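# Slide the held gear down onto its shaft and mesh

## Task

The left gripper starts out holding a gear a little above the top of a shaft. Lower it onto that shaft until it sits fully at the bottom, level and square to the shaft, with its teeth engaged with the two neighbouring gears. Forcing or wedging it with too much push counts as failure.

## Robot and tools

Robot: two arms, left_arm and right_arm, each with six revolute joints and a parallel two-finger gripper. The joint order inside every row and every per-arm list is always: waist (joint1), shoulder (joint2), elbow (joint3), wrist pitch (joint4), wrist yaw (joint5), wrist roll (joint6), then the gripper. Stated joint ranges in rad: waist -2.618 to 3.054, shoulder 0.000 to 3.142, elbow 0.000 to 3.142, wrist pitch -1.571 to 1.571, wrist yaw -1.571 to 1.571, wrist roll -2.094 to 2.094. The true ends may differ from these by up to 0.059 rad.

Frames: the scene frame has its origin at table-top height, midway between the two nominal arm bases, with +z up, +x pointing out over the table, and left_arm on the +y side. The left base sits near (+0.006, +0.304, -0.005) m and the right base near (-0.002, -0.271, -0.001) m, both almost level. Each arm reports end_effector_position (metres) and end_effector_quat_wxyz in its own base frame. That point lies between the finger pads, just behind the tips. The fingers point along the gripper's +z and open along its y. Reported hand poses may be off by a few cm.

execute_actions(actions, cameras): actions is a list of actions. Each action is a table of up to 15 rows, each row one 1/30 s step; a short table repeats its final row until 15 steps are filled. Every row has exactly 14 numbers in [-1, 1], one list covering both arms: left waist, shoulder, elbow, wrist pitch, wrist yaw, wrist roll, left opening, then the same seven for the right arm. The joint values are offsets, not poses: they count from that arm's Joint targets as they stood when the action began, not from the previous row, so sending the same offset again moves the arm further. Scale: 1.0 equals 2.224 rad for waist, shoulder and elbow, and 8.485 rad for the three wrist joints. Opening is absolute: +1 fully open (about 87 mm), +0.5 about 69 mm, 0 about 43 mm, -0.5 about 18 mm, -1 closed. An action asking a joint more than 0.059 rad beyond its range is refused for both arms. cameras picks the images to return (cam_high, cam_left_wrist, cam_right_wrist, or ["all"]). An empty actions list returns state plus all images.

move(target, speed, blend, opening_speed, blocking, cameras): target is one 14-number row laid out exactly as above, or a list of up to 15 such rows. The joint numbers are offsets from the current Joint targets; in a list, each row counts from those same starting targets, not from the row before. All joints travel together, so the hand follows a curve. speed is rad/s for whichever joint has farthest to go (0.01 to 12.57, default 0.5), either one value or one per target. blend (rad) smooths the corners between listed targets; 0 means stop at each. opening_speed sets how fast the opening value changes, per second on the -1 to +1 scale, at least 0.2. blocking=false returns after about 0.5 s while the motion carries on. The result adds a "move:" line: done, off_target (at rest with some joint over 0.035 rad from target), moving, held, or fault, and limits=held when steps were withheld. done does not mean nothing is touching.

wait(seconds 0 to 10) lets time run. stop brakes a running move. zoom_image(camera, region [x0,y0,x1,y1] in pixels, at most 504x504) enlarges part of the latest image from that camera. read_manual gives licence texts only. finished_scene(scene) ends the scene and cannot be undone; make no further call in the same reply.

Results: Joint positions (rad, gripper 0 closed to 1 open), Joint velocities, and Joint targets, which are the base for your next offsets. Also Tool commands, grip_measured (gripper reading on the command scale), and Joint torques (N m, biased, and wrapping at ±28 for joints 1 to 3). Other possible lines: "joint sent to its limit", "joint command not followed" (the clearance check changed targets), MOTOR HOT, and OVER-TEMPERATURE FAULT. Cameras: cam_high is fixed on a beam behind the arms; each arm also has a wrist camera. All images are 896x504.

For this task: keep the left opening command below the grip reading so the gear stays held, and resend the right arm's current command unchanged, because a 0 opening is itself a command. Lower the gear slowly in small steps along the shaft axis and check alignment in the images. If progress stalls, adjust alignment or rotate it slightly to mesh the teeth; never push harder. To end a press, command the targets back past the measured positions. Open the gripper only once the gear is fully seated, then lift clear. Avoid dropping the gear, knocking anything off the table, fast impacts, arm-to-arm contact, pressing on the camera cables, and holding stretched poses long, which heats the motors.

Each tool is called as name([rows], argument=value, ...), one row to a line, values as JSON.

## Session

execute_actions(actions=[], cameras=["cam_high","cam_left_wrist"])

zoom_image(camera="cam_left_wrist", region=[200, 20, 704, 300])

zoom_image(camera="cam_high", region=[440, 200, 580, 320])

Scene clock: 0.00 s.
left_arm: end_effector_position=(+0.2826, -0.1438, +0.1208) grip_measured=-0.511 end_effector_quat_wxyz=(-0.008, +0.859, +0.512, +0.005) | right_arm: end_effector_position=(+0.3825, +0.0000, +0.3605) grip_measured=+1.000 end_effector_quat_wxyz=(+0.707, +0.000, +0.707, +0.000)
Joint positions: left_arm=[-0.61 1.758 1.505 -1.329 -0.015 1.457 0.244] | right_arm=[0 1.047 1.047 0 0 0 1]
Joint velocities: within noise
Joint torques (N m): no reading
Heat: left arm: 28 °C; right arm: 28 °C.
Joint targets: left_arm=[-0.607 1.747 1.512 -1.335 -0.020 1.457] | right_arm=[0.000 1.043 1.058 0.005 -0.001 0.000]
Tool commands: left_gripper/opening=-1.0 right_gripper/opening=+1.0
Images, in order (width x height): cam_high 896x504, cam_left_wrist 896x504.

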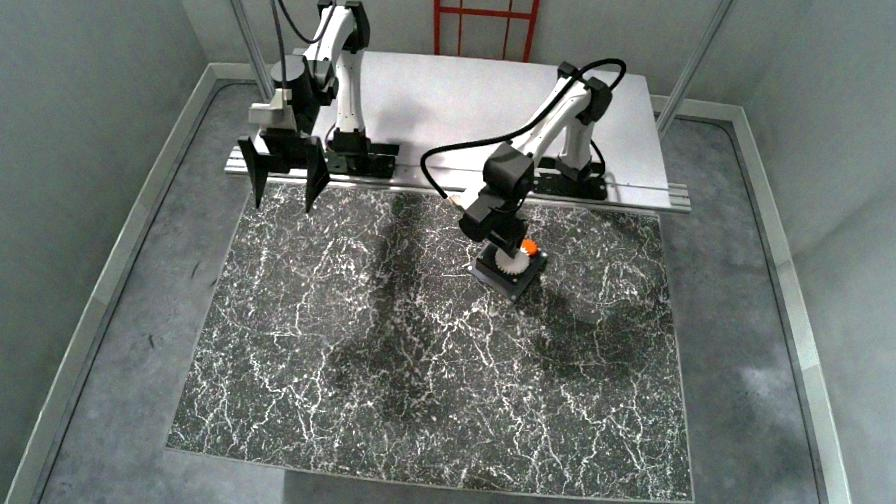

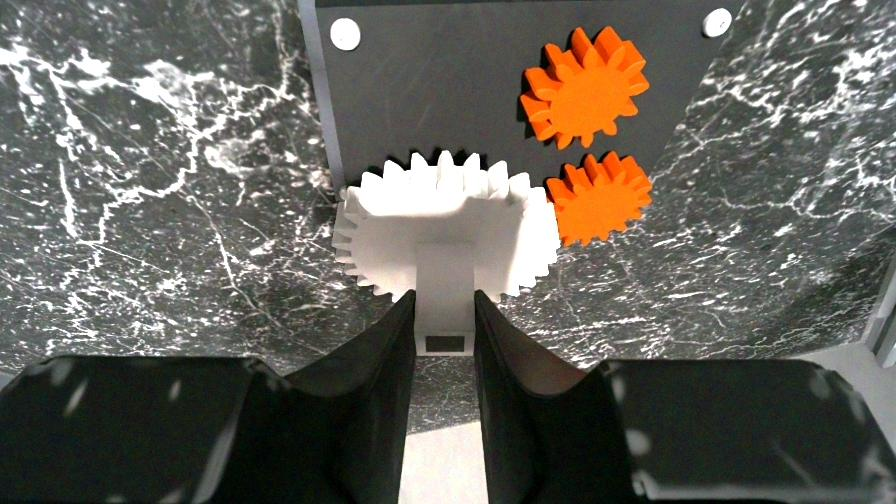

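Scaled by 1.000.

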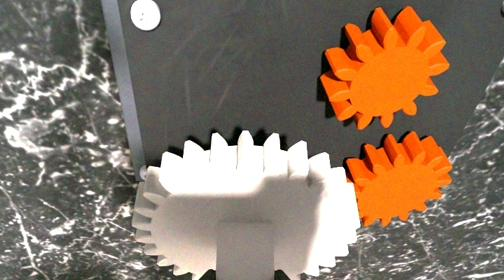

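Scaled by 3.600 from the camera's 896x504 image, which has a finer 1280x720 frame.

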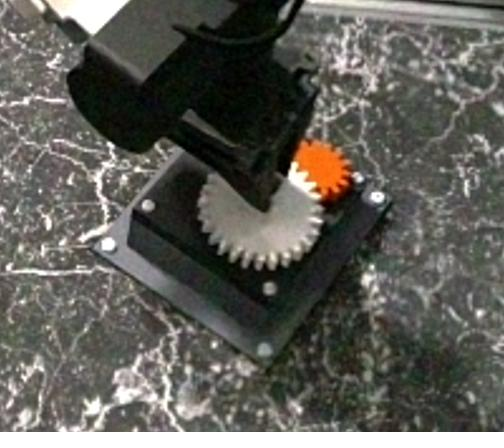

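move([
  [0,0,0.0265,-0.007,0,0,-1,0,0,0,0,0,0,1],
  [0,0.1111,0.1736,-0.0164,0,0,-1,0,0,0,0,0,0,1],
], speed=0.9, blend=[0.04,0], cameras=["cam_left_wrist","cam_high"])

zoom_image(camera="cam_left_wrist", region=[430, 150, 730, 350])

zoom_image(camera="cam_high", region=[470, 220, 570, 300])

Scene clock: 14.67 s.
left_arm: end_effector_position=(+0.3313, -0.1779, +0.1411) grip_measured=-0.511 end_effector_quat_wxyz=(+0.003, +0.859, +0.512, +0.010) | right_arm: end_effector_position=(+0.3825, +0.0000, +0.3605) grip_measured=+1.000 end_effector_quat_wxyz=(+0.707, +0.000, +0.707, +0.000)
Joint positions: left_arm=[-0.61 1.979 1.875 -1.453 -0.015 1.457 0.244] | right_arm=[0 1.047 1.047 0 0 0 1]
Joint torques (N m): left_arm=[0.17 -7.06 7.21 0.2 0.12 -0.03] | right_arm=[-0.24 -2.84 8.1 2.25 -0.07 0.09]
Heat: left arm: 30 °C; right arm: 31 °C.
Joint targets: left_arm=[-0.607 1.994 1.898 -1.474 -0.020 1.457] | right_arm=[0.000 1.043 1.058 0.005 -0.001 0.000]
move: done; blend cut to 0.0297 rad at target 1
camera_calibration:
cam_left_wrist: T_world_to_cam=[[-0.877402, 0.479336, -0.0200484, 0.377363], [0.281086, 0.547482, 0.788196, -0.0876971], [0.388787, 0.68593, -0.615097, 0.221449], [0, 0, 0, 1]] pos_world=[0.269653, -0.28477, 0.212901]
Images, in order (width x height): cam_high 896x504, cam_left_wrist 896x504.

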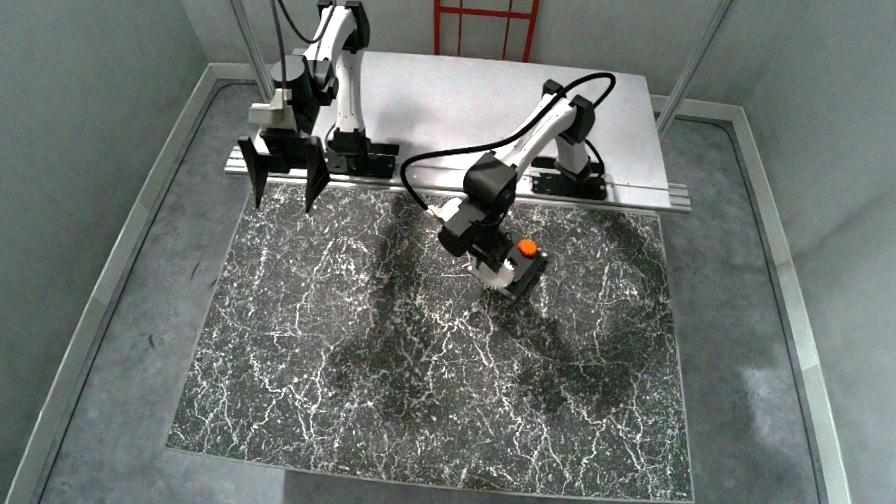

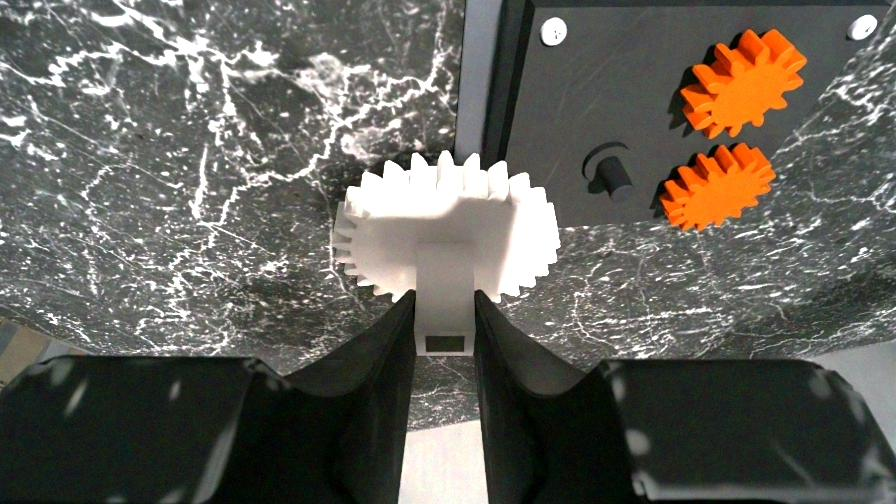

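Scaled by 1.680 from the camera's 896x504 image, which has a finer 1280x720 frame.

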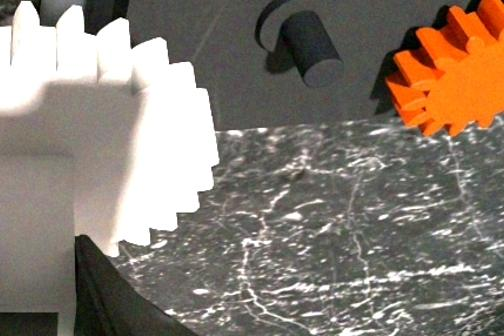

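Scaled by 5.040 from the camera's 896x504 image, which has a finer 1280x720 frame.

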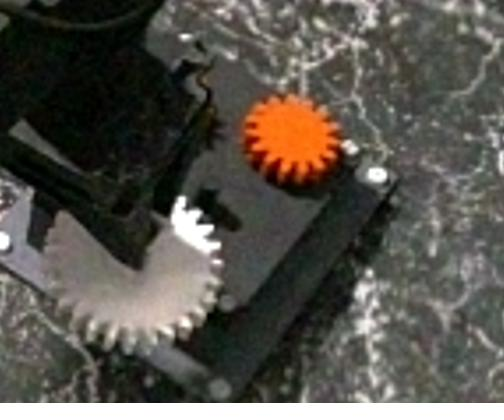

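zoom_image(camera="cam_left_wrist", region=[560, 120, 680, 220])

zoom_image(camera="cam_left_wrist", region=[650, 10, 830, 240])

zoom_image(camera="cam_left_wrist", region=[320, 130, 580, 310])

Scaled by 4.200 from the camera's 896x504 image, which has a finer 1280x720 frame.

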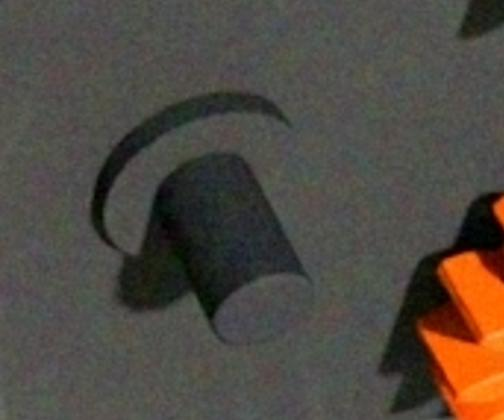

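Scaled by 2.191 from the camera's 896x504 image, which has a finer 1280x720 frame.

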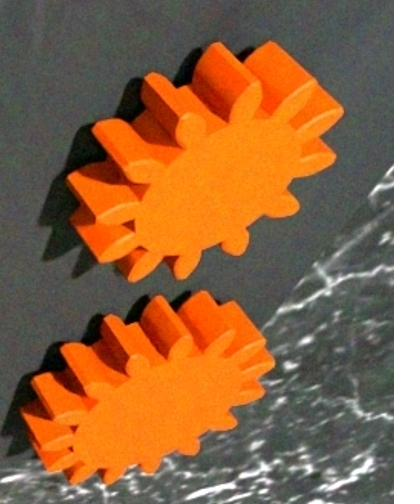

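Scaled by 1.938 from the camera's 896x504 image, which has a finer 1280x720 frame.

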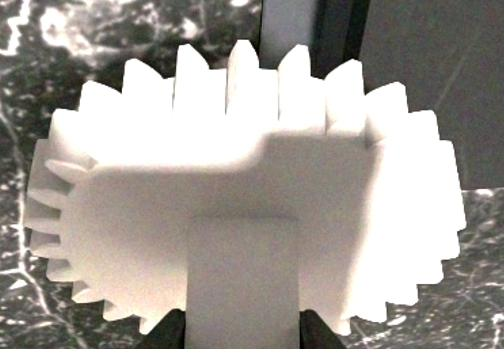

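move(target=[-0.045,0,0,0,0,0,-1,0,0,0,0,0,0,1], speed=0.4, cameras=["cam_left_wrist","cam_high"])

zoom_image(camera="cam_left_wrist", region=[570, 150, 830, 350])

zoom_image(camera="cam_high", region=[470, 220, 570, 300])

Scene clock: 94.30 s.
left_arm: end_effector_position=(+0.3120, -0.2097, +0.1411) grip_measured=-0.511 end_effector_quat_wxyz=(+0.003, +0.883, +0.469, +0.009) | right_arm: end_effector_position=(+0.3825, +0.0000, +0.3605) grip_measured=+1.000 end_effector_quat_wxyz=(+0.707, +0.000, +0.707, +0.000)
Joint positions: left_arm=[-0.709 1.979 1.875 -1.453 -0.015 1.457 0.244] | right_arm=[0 1.047 1.047 0 0 0 1]
Joint torques (N m): left_arm=[0.05 -6.98 7.23 0.2 0.14 0.01] | right_arm=[-0.24 -2.84 8.1 2.25 -0.06 0.09]
Heat: left arm: 34 °C; right arm: 36 °C.
Joint targets: left_arm=[-0.707 1.994 1.898 -1.474 -0.020 1.457] | right_arm=[0.000 1.043 1.058 0.005 -0.001 0.000]
move: done
camera_calibration:
cam_left_wrist: T_world_to_cam=[[-0.82565, 0.56384, -0.0196616, 0.377204], [0.334137, 0.516774, 0.788224, -0.0878423], [0.454593, 0.644228, -0.615074, 0.22151], [0, 0, 0, 1]] pos_world=[0.240093, -0.309991, 0.212901]
Images, in order (width x height): cam_high 896x504, cam_left_wrist 896x504.

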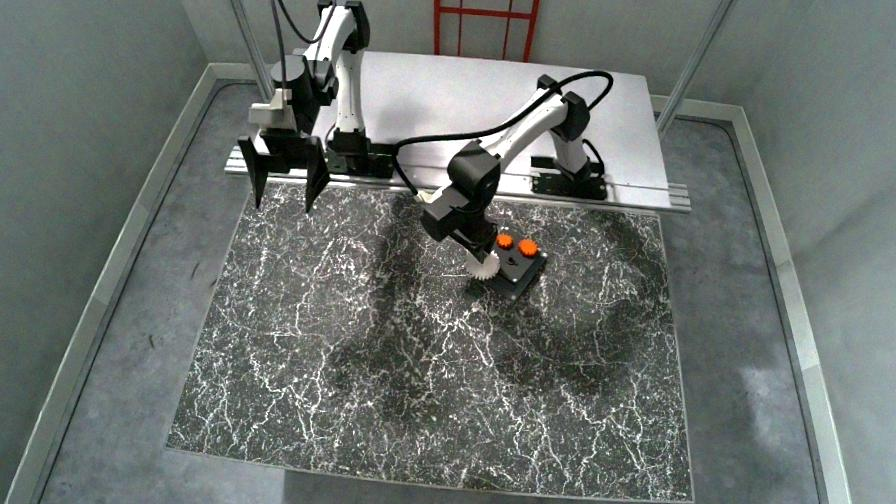

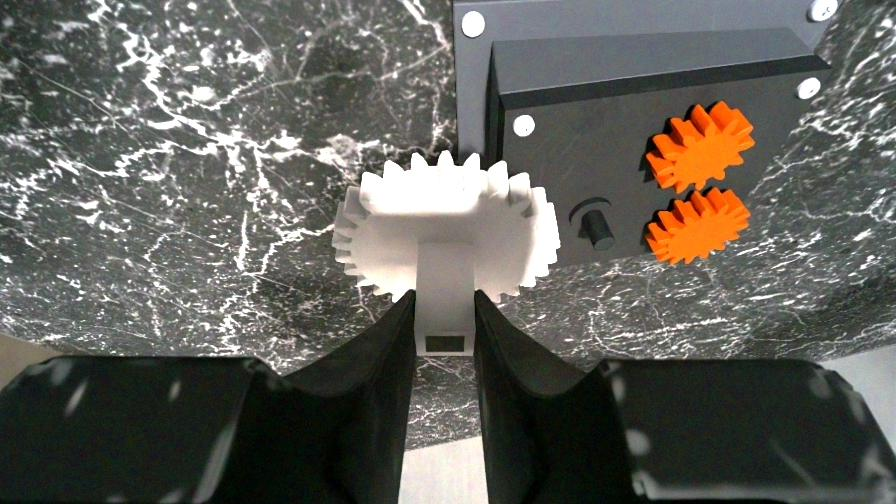

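Scaled by 1.938 from the camera's 896x504 image, which has a finer 1280x720 frame.

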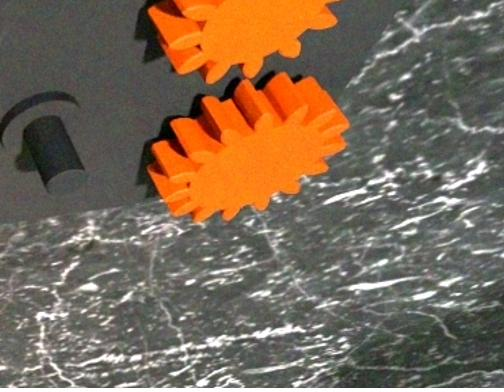

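Scaled by 5.040 from the camera's 896x504 image, which has a finer 1280x720 frame.

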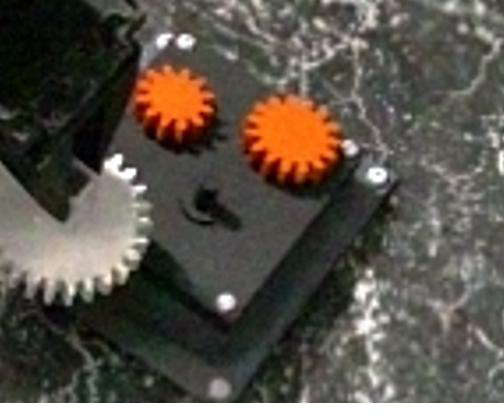

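zoom_image(camera="cam_high", region=[495, 245, 535, 277])

zoom_image(camera="cam_left_wrist", region=[500, 80, 840, 290])

Scaled by 12.600 from the camera's 896x504 image, which has a finer 1280x720 frame.

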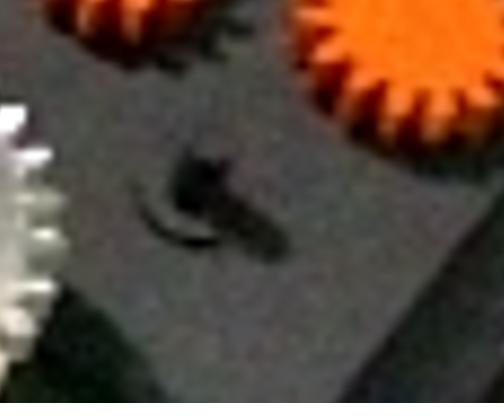

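Scaled by 1.482 from the camera's 896x504 image, which has a finer 1280x720 frame.

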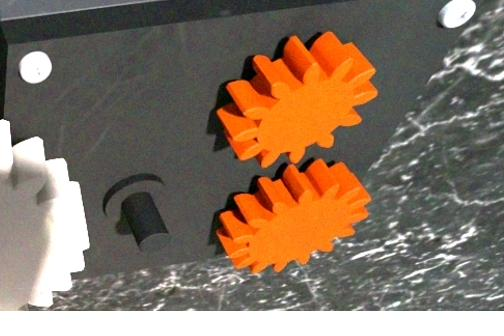

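move([
  [0.009,-0.2244,-0.2630,0.0365,-0.0125,-0.0154,-1,0,0,0,0,0,0,1],
  [0.009,-0.2244,-0.2891,0.0435,-0.0125,-0.0154,-1,0,0,0,0,0,0,1],
], speed=[0.8,0.15], cameras=["cam_left_wrist","cam_high"])

zoom_image(camera="cam_high", region=[470, 220, 570, 300])

zoom_image(camera="cam_left_wrist", region=[320, 80, 720, 320])

Scene clock: 221.77 s.
left_arm: end_effector_position=(+0.2666, -0.1457, +0.1311) grip_measured=-0.511 end_effector_quat_wxyz=(+0.075, +0.844, +0.525, +0.083) | right_arm: end_effector_position=(+0.3825, +0.0000, +0.3605) grip_measured=+1.000 end_effector_quat_wxyz=(+0.707, +0.000, +0.707, +0.000)
Joint positions: left_arm=[-0.698 1.524 1.264 -1.116 -0.11 1.341 0.244] | right_arm=[0 1.047 1.047 0 0 0 1]
Joint torques (N m): left_arm=[0.8 -7.32 4.97 0.82 -0.06 -0.19] | right_arm=[-0.24 -2.84 8.1 2.25 -0.06 0.09]
Heat: left arm: 36 °C; right arm: 39 °C.
Joint targets: left_arm=[-0.688 1.495 1.256 -1.105 -0.126 1.327] | right_arm=[0.000 1.043 1.058 0.005 -0.001 0.000]
move: done
camera_calibration:
cam_left_wrist: T_world_to_cam=[[-0.871146, 0.439934, -0.218088, 0.323468], [0.0998549, 0.593592, 0.798547, -0.0255278], [0.480763, 0.673874, -0.561035, 0.185032], [0, 0, 0, 1]] pos_world=[0.195381, -0.25184, 0.194739]
Images, in order (width x height): cam_high 896x504, cam_left_wrist 896x504.

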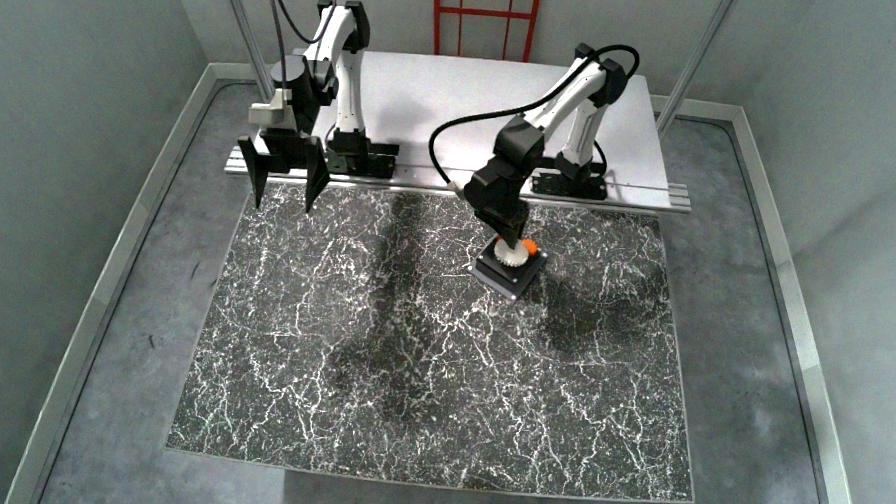

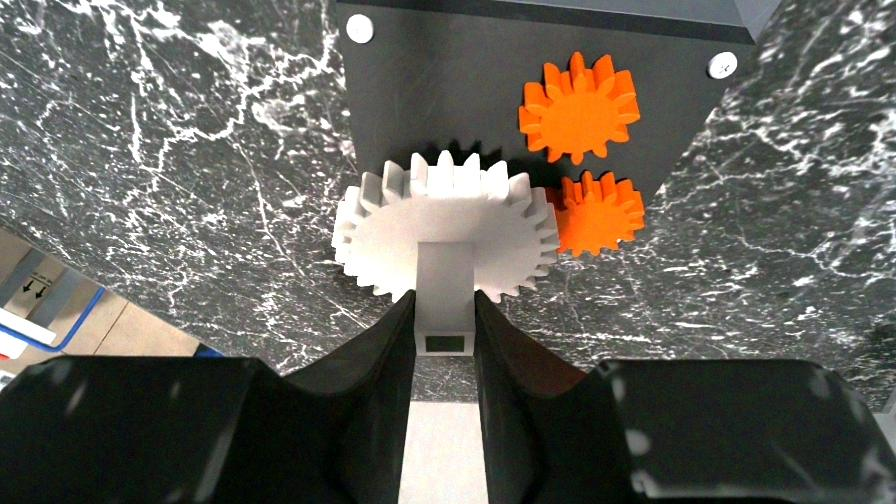

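Scaled by 5.040 from the camera's 896x504 image, which has a finer 1280x720 frame.

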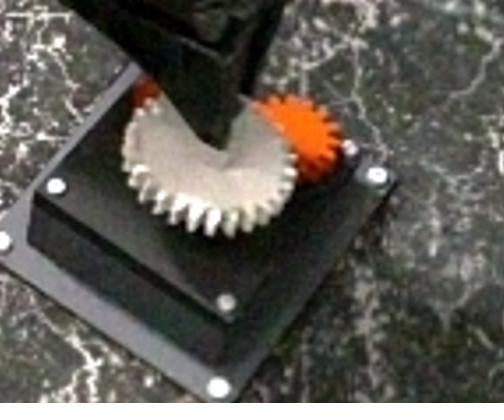

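Scaled by 1.260 from the camera's 896x504 image, which has a finer 1280x720 frame.

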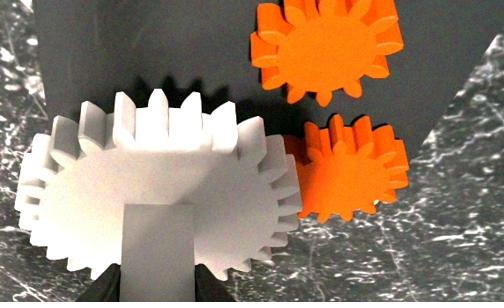

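move(target=[0.0023,0.0215,-0.0086,0.0028,-0.0008,0.0006,-1,0,0,0,0,0,0,1], speed=0.08, cameras=["cam_left_wrist","cam_high"])

zoom_image(camera="cam_high", region=[470, 220, 570, 300])

Scene clock: 239.07 s.
left_arm: end_effector_position=(+0.2689, -0.1442, +0.1271) grip_measured=-0.511 end_effector_quat_wxyz=(+0.076, +0.842, +0.528, +0.087) | right_arm: end_effector_position=(+0.3825, +0.0000, +0.3605) grip_measured=+1.000 end_effector_quat_wxyz=(+0.707, +0.000, +0.707, +0.000)
Joint positions: left_arm=[-0.693 1.524 1.246 -1.092 -0.117 1.341 0.244] | right_arm=[0 1.047 1.047 0 0 0 1]
Joint torques (N m): left_arm=[0.84 -3.55 4.85 0.85 -0.05 -0.12] | right_arm=[-0.24 -2.84 8.1 2.25 -0.07 0.09]
Heat: left arm: 35 °C; right arm: 39 °C.
Joint targets: left_arm=[-0.682 1.543 1.237 -1.082 -0.133 1.332] | right_arm=[0.000 1.043 1.058 0.005 -0.001 0.000]
move: done
camera_calibration:
cam_left_wrist: T_world_to_cam=[[-0.872023, 0.434846, -0.22469, 0.324241], [0.0893818, 0.592804, 0.800371, -0.0210181], [0.481235, 0.677859, -0.555806, 0.180409], [0, 0, 0, 1]] pos_world=[0.197805, -0.250827, 0.189949]
Images, in order (width x height): cam_high 896x504, cam_left_wrist 896x504.

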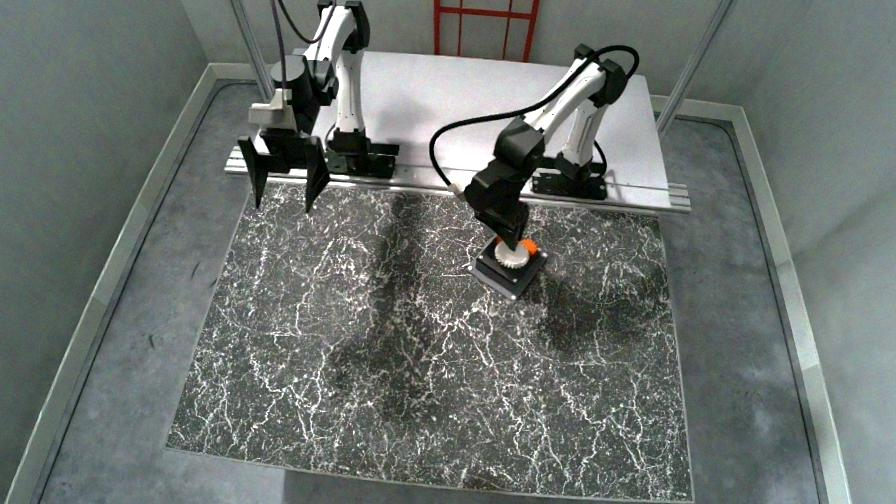

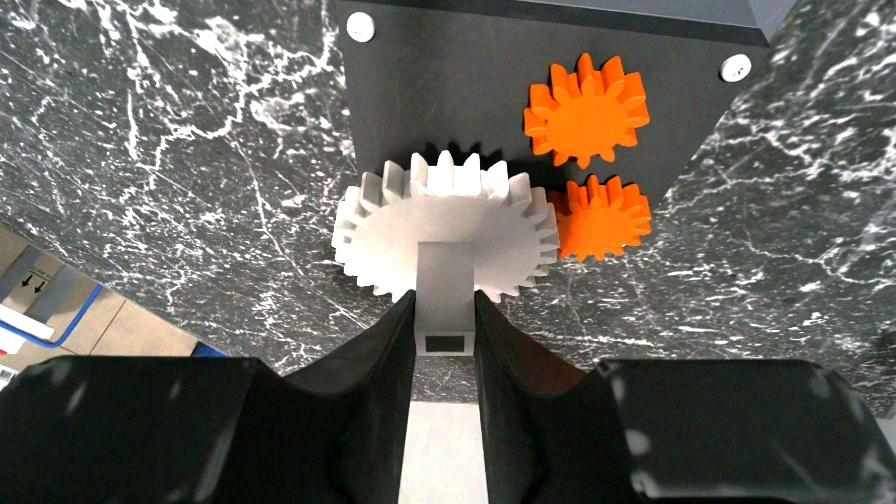

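Scaled by 5.040 from the camera's 896x504 image, which has a finer 1280x720 frame.

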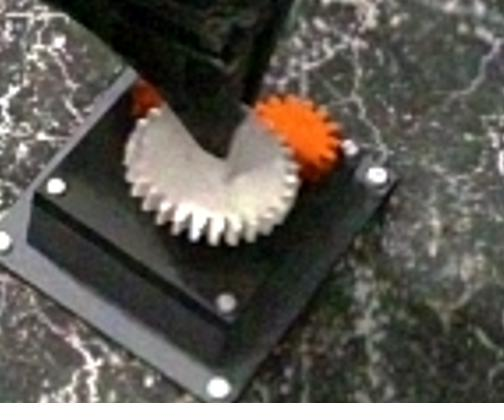

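move(target=[0,0.0045,-0.0046,0.0024,0,0,-1,0,0,0,0,0,0,1], speed=0.05)

Scene clock: 252.13 s.
left_arm: end_effector_position=(+0.2708, -0.1458, +0.1207) grip_measured=-0.511 end_effector_quat_wxyz=(+0.074, +0.842, +0.528, +0.086) | right_arm: end_effector_position=(+0.3825, +0.0000, +0.3605) grip_measured=+1.000 end_effector_quat_wxyz=(+0.707, +0.000, +0.707, +0.000)
Joint positions: left_arm=[-0.693 1.539 1.236 -1.071 -0.117 1.341 0.244] | right_arm=[0 1.047 1.047 0 0 0 1]
Joint torques (N m): left_arm=[0.85 -4.05 4.88 0.83 -0.07 -0.12] | right_arm=[-0.23 -2.84 8.1 2.25 -0.07 0.09]
Heat: left arm: 34 °C; right arm: 40 °C.
Joint targets: left_arm=[-0.682 1.553 1.226 -1.061 -0.133 1.332] | right_arm=[0.000 1.043 1.058 0.005 -0.001 0.000]
move: done

execute_actions(actions=[], cameras=["cam_left_wrist","cam_high"])

zoom_image(camera="cam_high", region=[470, 220, 570, 300])

Scene clock: 255.80 s.
left_arm: end_effector_position=(+0.2708, -0.1459, +0.1207) grip_measured=-0.511 end_effector_quat_wxyz=(+0.074, +0.842, +0.528, +0.086) | right_arm: end_effector_position=(+0.3825, +0.0000, +0.3605) grip_measured=+1.000 end_effector_quat_wxyz=(+0.707, +0.000, +0.707, +0.000)
Joint positions: left_arm=[-0.693 1.539 1.236 -1.071 -0.117 1.341 0.244] | right_arm=[0 1.047 1.047 0 0 0 1]
Joint velocities: within noise
Joint torques (N m): left_arm=[0.84 -4.1 4.94 0.82 -0.07 -0.13] | right_arm=[-0.24 -2.84 8.1 2.25 -0.07 0.09]
Heat: left arm: 34 °C; right arm: 40 °C.
Joint targets: left_arm=[-0.682 1.553 1.226 -1.061 -0.133 1.332] | right_arm=[0.000 1.043 1.058 0.005 -0.001 0.000]
Tool commands: left_gripper/opening=-1.0 right_gripper/opening=+1.0
camera_calibration:
cam_left_wrist: T_world_to_cam=[[-0.872732, 0.435464, -0.220701, 0.325099], [0.0920075, 0.590682, 0.801641, -0.0162657], [0.479451, 0.679312, -0.555574, 0.177762], [0, 0, 0, 1]] pos_world=[0.199993, -0.252717, 0.183549]
Images, in order (width x height): cam_high 896x504, cam_left_wrist 896x504.

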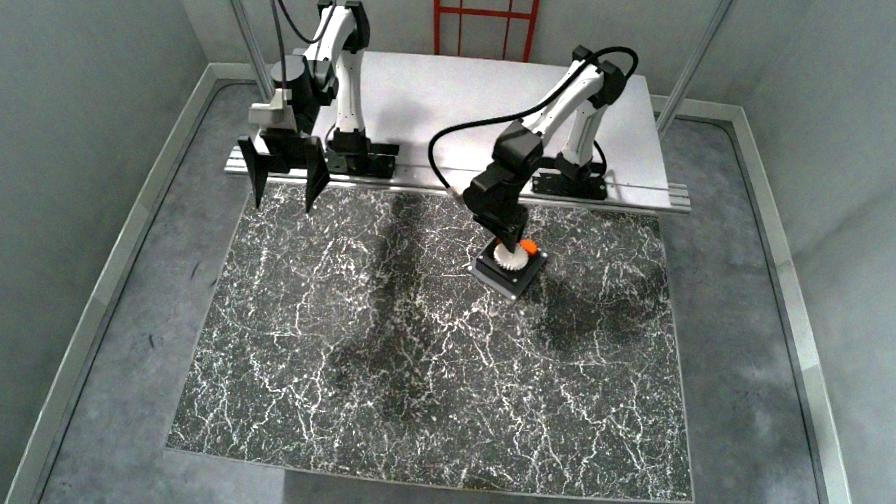

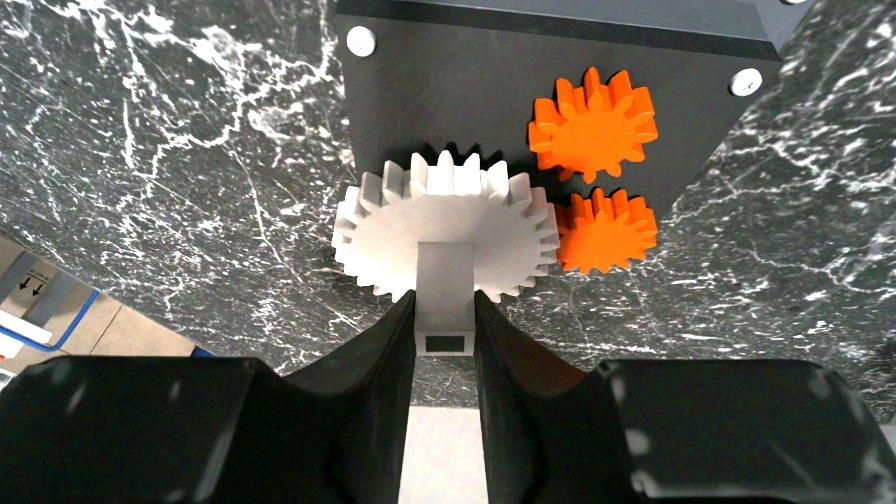

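Scaled by 5.040 from the camera's 896x504 image, which has a finer 1280x720 frame.

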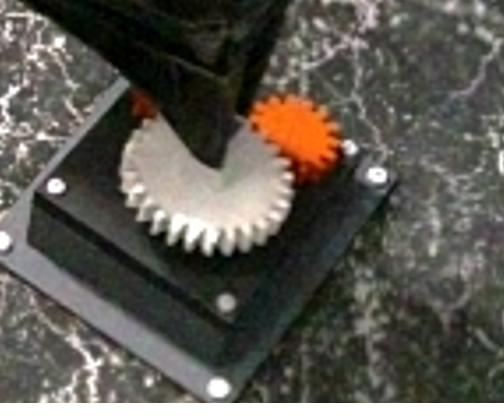

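move(target=[0,0.0018,-0.0053,0.0019,0,0,-1,0,0,0,0,0,0,1], speed=0.05)

Scene clock: 262.50 s.
left_arm: end_effector_position=(+0.2714, -0.1463, +0.1179) grip_measured=-0.511 end_effector_quat_wxyz=(+0.076, +0.842, +0.528, +0.087) | right_arm: end_effector_position=(+0.3825, +0.0000, +0.3605) grip_measured=+1.000 end_effector_quat_wxyz=(+0.707, +0.000, +0.707, +0.000)
Joint positions: left_arm=[-0.693 1.539 1.224 -1.055 -0.117 1.341 0.244] | right_arm=[0 1.047 1.047 0 0 0 1]
Joint torques (N m): left_arm=[0.87 -3.74 4.97 0.84 -0.06 -0.15] | right_arm=[-0.24 -2.84 8.1 2.25 -0.06 0.09]
Heat: left arm: 34 °C; right arm: 40 °C.
Joint targets: left_arm=[-0.682 1.557 1.214 -1.045 -0.133 1.332] | right_arm=[0.000 1.043 1.058 0.005 -0.001 0.000]
move: done

move(target=[0,0.0022,-0.0053,0.0019,0,0,-1,0,0,0,0,0,0,1], speed=0.05, cameras=["cam_left_wrist","cam_high"])

zoom_image(camera="cam_high", region=[470, 220, 570, 300])

Scene clock: 268.20 s.
left_arm: end_effector_position=(+0.2724, -0.1465, +0.1172) grip_measured=-0.511 end_effector_quat_wxyz=(+0.076, +0.841, +0.528, +0.089) | right_arm: end_effector_position=(+0.3825, +0.0000, +0.3605) grip_measured=+1.000 end_effector_quat_wxyz=(+0.707, +0.000, +0.707, +0.000)
Joint positions: left_arm=[-0.693 1.541 1.222 -1.05 -0.12 1.341 0.244] | right_arm=[0 1.047 1.047 0 0 0 1]
Joint torques (N m): left_arm=[0.85 -3.52 4.05 0.95 -0.04 -0.13] | right_arm=[-0.24 -2.84 8.09 2.25 -0.07 0.09]
Heat: left arm: 34 °C; right arm: 40 °C.
Joint targets: left_arm=[-0.682 1.561 1.203 -1.029 -0.133 1.332] | right_arm=[0.000 1.043 1.058 0.005 -0.001 0.000]
move: done
camera_calibration:
cam_left_wrist: T_world_to_cam=[[-0.87164, 0.434729, -0.226393, 0.326208], [0.0868417, 0.591554, 0.801575, -0.0117066], [0.482391, 0.679025, -0.553375, 0.174417], [0, 0, 0, 1]] pos_world=[0.201215, -0.253321, 0.179753]
Images, in order (width x height): cam_high 896x504, cam_left_wrist 896x504.

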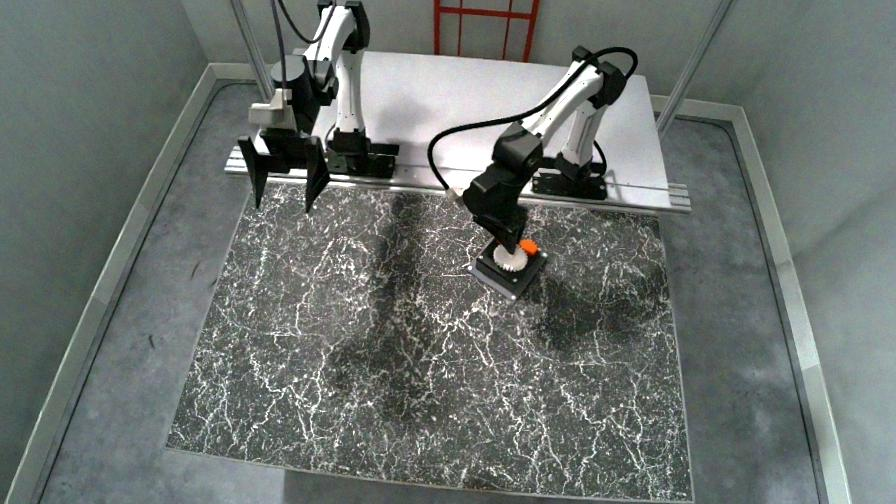

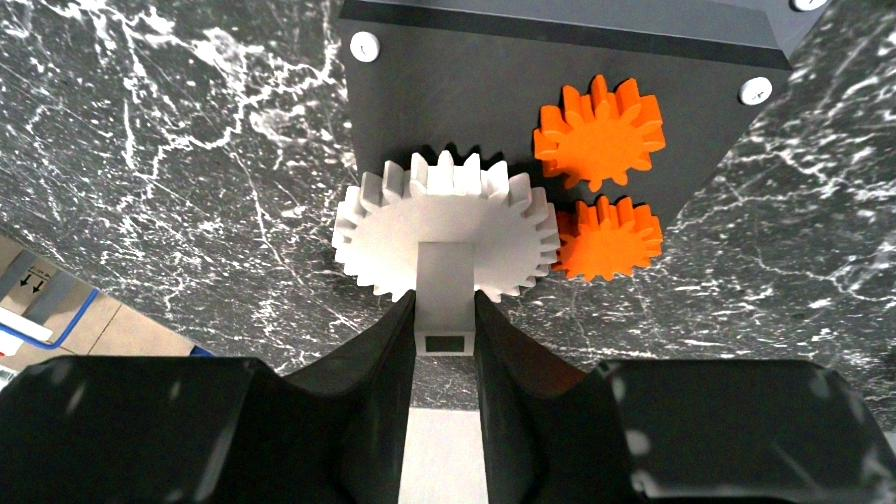

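Scaled by 5.040 from the camera's 896x504 image, which has a finer 1280x720 frame.

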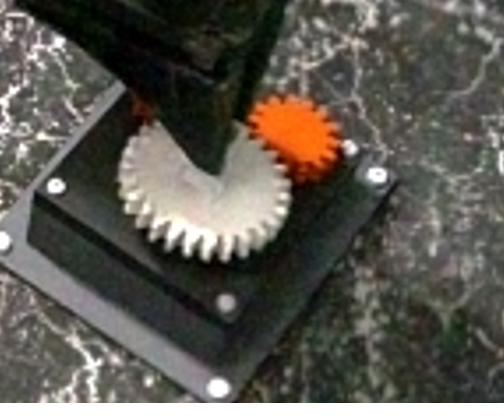

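move([
  [0,0,0.0216,0,0,0,-1,0,0,0,0,0,0,1],
  [-0.009,0,0.0216,-0.0065,0,0,-1,0,0,0,0,0,0,1],
], speed=0.1, cameras=["cam_left_wrist","cam_high"])

zoom_image(camera="cam_high", region=[470, 220, 570, 300])

Scene clock: 297.83 s.
left_arm: end_effector_position=(+0.2709, -0.1457, +0.1176) grip_measured=-0.511 end_effector_quat_wxyz=(+0.071, +0.843, +0.527, +0.088) | right_arm: end_effector_position=(+0.3825, +0.0000, +0.3605) grip_measured=+1.000 end_effector_quat_wxyz=(+0.707, +0.000, +0.707, +0.000)
Joint positions: left_arm=[-0.695 1.545 1.228 -1.064 -0.122 1.341 0.244] | right_arm=[0 1.047 1.047 0 0 0 1]
Joint torques (N m): left_arm=[-0.81 -3.86 7.39 0.53 0 -0.14] | right_arm=[-0.24 -2.84 8.1 2.25 -0.07 0.09]
Heat: left arm: 33 °C; right arm: 40 °C.
Joint targets: left_arm=[-0.702 1.561 1.251 -1.084 -0.133 1.332] | right_arm=[0.000 1.043 1.058 0.005 -0.001 0.000]
move: done
camera_calibration:
cam_left_wrist: T_world_to_cam=[[-0.872477, 0.438167, -0.216316, 0.324222], [0.0937755, 0.584583, 0.805896, -0.0157266], [0.479572, 0.682841, -0.551125, 0.175911], [0, 0, 0, 1]] pos_world=[0.199989, -0.25299, 0.179758]
Images, in order (width x height): cam_high 896x504, cam_left_wrist 896x504.

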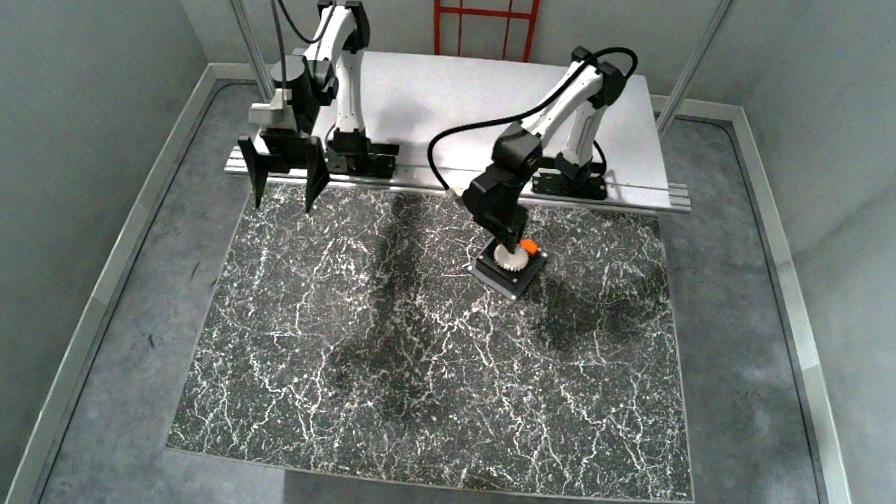

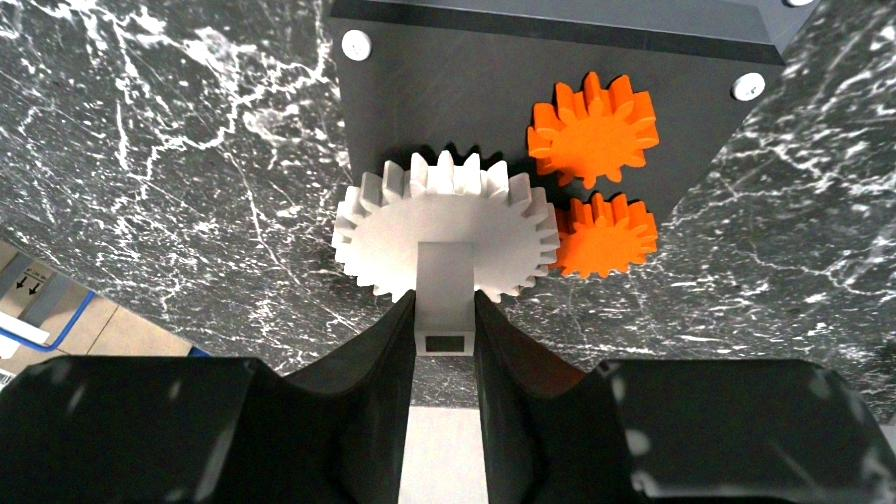

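Scaled by 5.040 from the camera's 896x504 image, which has a finer 1280x720 frame.

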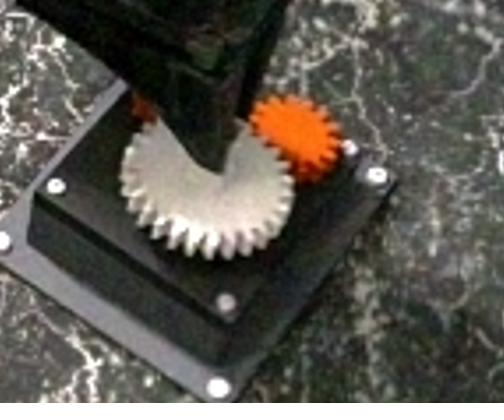

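move(target=[0,0,-0.0198,0.0040,0,0,-1,0,0,0,0,0,0,1], speed=0.05)

Scene clock: 301.97 s.
left_arm: end_effector_position=(+0.2705, -0.1453, +0.1166) grip_measured=-0.511 end_effector_quat_wxyz=(+0.070, +0.843, +0.527, +0.088) | right_arm: end_effector_position=(+0.3825, +0.0000, +0.3605) grip_measured=+1.000 end_effector_quat_wxyz=(+0.707, +0.000, +0.707, +0.000)
Joint positions: left_arm=[-0.696 1.545 1.225 -1.062 -0.123 1.341 0.244] | right_arm=[0 1.047 1.047 0 0 0 1]
Joint torques (N m): left_arm=[-0.75 -3.88 4.27 0.83 -0.02 -0.11] | right_arm=[-0.24 -2.84 8.1 2.25 -0.07 0.09]
Heat: left arm: 33 °C; right arm: 40 °C.
Joint targets: left_arm=[-0.702 1.561 1.207 -1.050 -0.133 1.332] | right_arm=[0.000 1.043 1.058 0.005 -0.001 0.000]
move: done

move(target=[0,0,0,0,0,-0.0071,-1,0,0,0,0,0,0,1], speed=0.1)

Scene clock: 360.43 s.
left_arm: end_effector_position=(+0.2701, -0.1446, +0.1166) grip_measured=-0.511 end_effector_quat_wxyz=(+0.074, +0.828, +0.549, +0.089) | right_arm: end_effector_position=(+0.3825, +0.0000, +0.3605) grip_measured=+1.000 end_effector_quat_wxyz=(+0.707, +0.000, +0.707, +0.000)
Joint positions: left_arm=[-0.696 1.545 1.225 -1.057 -0.128 1.287 0.244] | right_arm=[0 1.047 1.047 0 0 0 1]
Joint torques (N m): left_arm=[-0.8 -3.79 4.23 0.81 0.08 -0.22] | right_arm=[-0.24 -2.84 8.1 2.25 -0.07 0.09]
Heat: left arm: 33 °C; right arm: 41 °C.
Joint targets: left_arm=[-0.702 1.561 1.207 -1.050 -0.133 1.272] | right_arm=[0.000 1.043 1.058 0.005 -0.001 0.000]
move: done

move(target=[0.0016,0.0082,0.0086,-0.0004,0,-0.0141,-1,0,0,0,0,0,0,1], speed=0.1, cameras=["cam_left_wrist"])

Scene clock: 375.03 s.
left_arm: end_effector_position=(+0.2682, -0.1425, +0.1159) grip_measured=-0.511 end_effector_quat_wxyz=(+0.080, +0.793, +0.597, +0.091) | right_arm: end_effector_position=(+0.3825, +0.0000, +0.3605) grip_measured=+1.000 end_effector_quat_wxyz=(+0.707, +0.000, +0.707, +0.000)
Joint positions: left_arm=[-0.696 1.547 1.225 -1.049 -0.141 1.17 0.244] | right_arm=[0 1.047 1.047 0 0 0 1]
Joint torques (N m): left_arm=[-0.42 -2.65 5.71 0.71 0.2 -0.23] | right_arm=[-0.24 -2.84 8.1 2.25 -0.07 0.09]
Heat: left arm: 33 °C; right arm: 41 °C.
Joint targets: left_arm=[-0.699 1.580 1.226 -1.054 -0.133 1.152] | right_arm=[0.000 1.043 1.058 0.005 -0.001 0.000]
move: done
camera_calibration:
cam_left_wrist: T_world_to_cam=[[-0.929842, 0.278417, -0.240578, 0.315551], [-0.0193353, 0.615944, 0.787553, 0.0209305], [0.367451, 0.736951, -0.567347, 0.21362], [0, 0, 0, 1]] pos_world=[0.215322, -0.258175, 0.180628]
Images, in order (width x height): cam_left_wrist 896x504.

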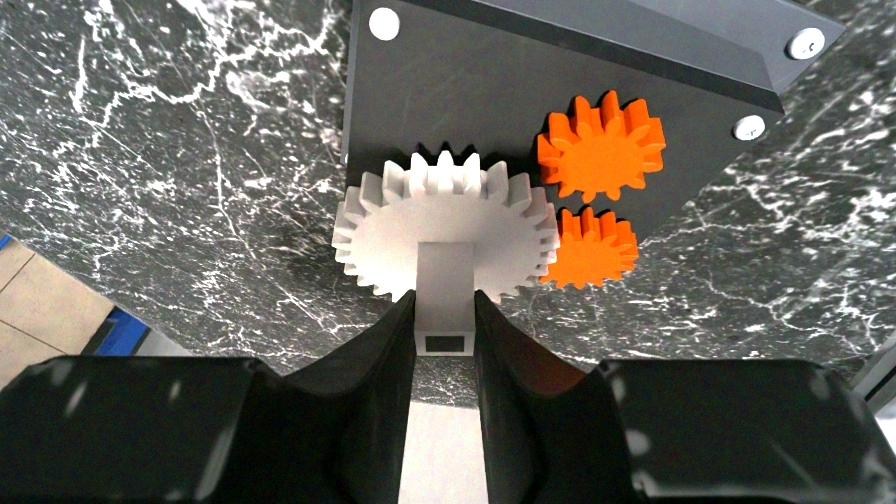

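wait(seconds=0, cameras=["cam_high"])

zoom_image(camera="cam_high", region=[490, 235, 540, 275])

Scene clock: 381.57 s.
left_arm: end_effector_position=(+0.2682, -0.1424, +0.1159) grip_measured=-0.511 end_effector_quat_wxyz=(+0.080, +0.793, +0.597, +0.091) | right_arm: end_effector_position=(+0.3825, +0.0000, +0.3605) grip_measured=+1.000 end_effector_quat_wxyz=(+0.707, +0.000, +0.707, +0.000)
Joint positions: left_arm=[-0.696 1.547 1.225 -1.049 -0.141 1.169 0.244] | right_arm=[0 1.047 1.047 0 0 0 1]
Joint torques (N m): left_arm=[-0.35 -2.61 5.76 0.72 0.17 -0.21] | right_arm=[-0.24 -2.84 8.1 2.25 -0.07 0.09]
Heat: left arm: 33 °C; right arm: 41 °C.
Joint targets: left_arm=[-0.699 1.580 1.226 -1.054 -0.133 1.152] | right_arm=[0.000 1.043 1.058 0.005 -0.001 0.000]
Tool commands: left_gripper/opening=-1.0 right_gripper/opening=+1.0
Images, in order (width x height): cam_high 896x504.

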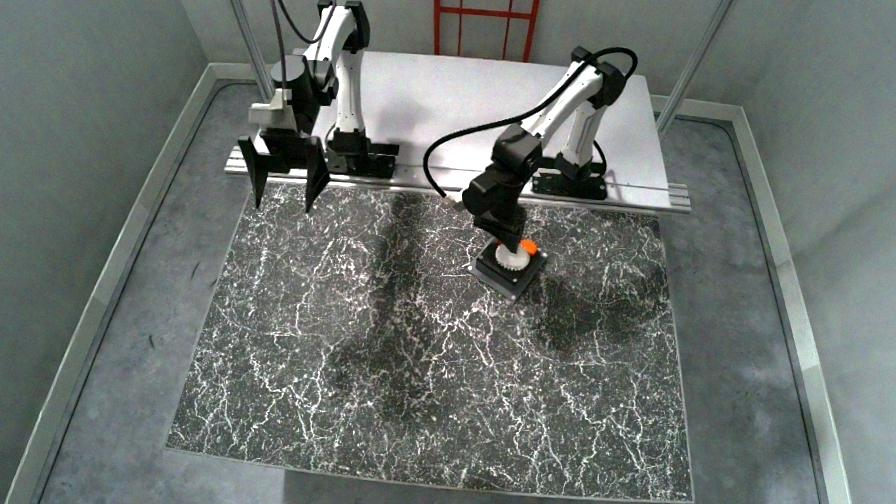

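Scaled by 10.080 from the camera's 896x504 image, which has a finer 1280x720 frame.

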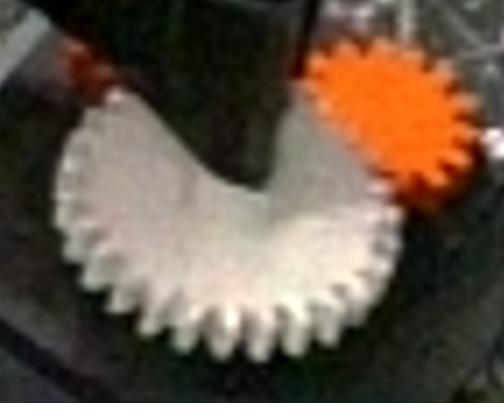

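move([
  [0,-0.0054,0.0162,-0.0033,0,0,-1,0,0,0,0,0,0,1],
  [0.0081,-0.0054,0.0162,-0.0033,0.0025,0,-1,0,0,0,0,0,0,1],
], speed=0.1, cameras=["cam_high"])

zoom_image(camera="cam_high", region=[490, 235, 540, 275])

Scene clock: 422.23 s.
left_arm: end_effector_position=(+0.2671, -0.1441, +0.1164) grip_measured=-0.511 end_effector_quat_wxyz=(+0.079, +0.792, +0.600, +0.081) | right_arm: end_effector_position=(+0.3825, +0.0000, +0.3605) grip_measured=+1.000 end_effector_quat_wxyz=(+0.707, +0.000, +0.707, +0.000)
Joint positions: left_arm=[-0.691 1.553 1.238 -1.062 -0.122 1.166 0.244] | right_arm=[0 1.047 1.047 0 0 0 1]
Joint velocities: left_arm=[-0.002 0.007 0.012 -0.007 -0.007 -0.154 0.013] | right_arm=[within noise]
Joint torques (N m): left_arm=[0.8 -4.15 7.61 0.56 0.22 -0.2] | right_arm=[-0.24 -2.82 8.1 2.25 -0.06 0.09]
Heat: left arm: 34 °C; right arm: 42 °C.
Joint targets: left_arm=[-0.681 1.568 1.262 -1.082 -0.112 1.152] | right_arm=[0.000 1.043 1.058 0.005 -0.001 0.000]
move: done
Images, in order (width x height): cam_high 896x504.

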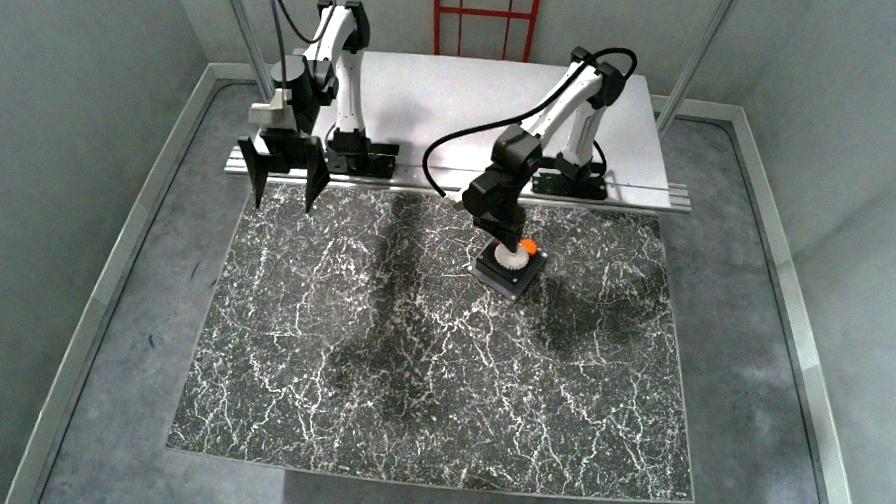

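Scaled by 10.080 from the camera's 896x504 image, which has a finer 1280x720 frame.

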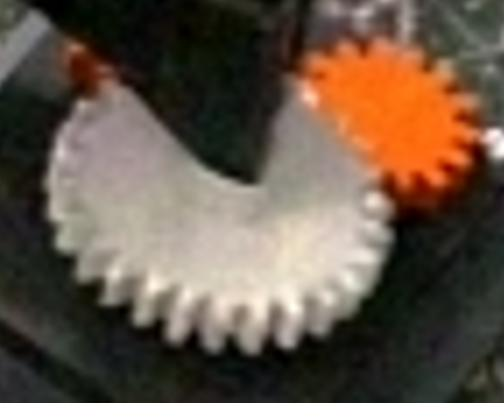

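move([
  [-0.0072,0,0,0,0,0,-1,0,0,0,0,0,0,1],
  [-0.0072,0.0018,-0.0202,0.0052,0,0,-1,0,0,0,0,0,0,1],
], speed=0.07)

Scene clock: 429.60 s.
left_arm: end_effector_position=(+0.2673, -0.1443, +0.1161) grip_measured=-0.511 end_effector_quat_wxyz=(+0.080, +0.792, +0.600, +0.081) | right_arm: end_effector_position=(+0.3825, +0.0000, +0.3605) grip_measured=+1.000 end_effector_quat_wxyz=(+0.707, +0.000, +0.707, +0.000)
Joint positions: left_arm=[-0.691 1.553 1.237 -1.06 -0.121 1.165 0.244] | right_arm=[0 1.047 1.047 0 0 0 1]
Joint torques (N m): left_arm=[-0.61 -3.79 4.08 0.95 0.23 -0.18] | right_arm=[-0.24 -2.84 8.1 2.25 -0.07 0.1]
Heat: left arm: 35 °C; right arm: 42 °C.
Joint targets: left_arm=[-0.697 1.572 1.217 -1.037 -0.112 1.152] | right_arm=[0.000 1.043 1.058 0.005 -0.001 0.000]
move: done

move(target=[-0.0054,0,0,0,0,0,-1,0,0,0,0,0,0,1], speed=0.07)

Scene clock: 434.27 s.
left_arm: end_effector_position=(+0.2663, -0.1459, +0.1160) grip_measured=-0.511 end_effector_quat_wxyz=(+0.080, +0.794, +0.597, +0.083) | right_arm: end_effector_position=(+0.3825, +0.0000, +0.3605) grip_measured=+1.000 end_effector_quat_wxyz=(+0.707, +0.000, +0.707, +0.000)
Joint positions: left_arm=[-0.7 1.553 1.236 -1.059 -0.125 1.164 0.244] | right_arm=[0 1.047 1.047 0 0 0 1]
Joint torques (N m): left_arm=[-0.99 -3.75 4.15 0.96 0.26 -0.17] | right_arm=[-0.23 -2.84 8.1 2.25 -0.07 0.1]
Heat: left arm: 34 °C; right arm: 42 °C.
Joint targets: left_arm=[-0.709 1.572 1.217 -1.037 -0.112 1.152] | right_arm=[0.000 1.043 1.058 0.005 -0.001 0.000]
move: done


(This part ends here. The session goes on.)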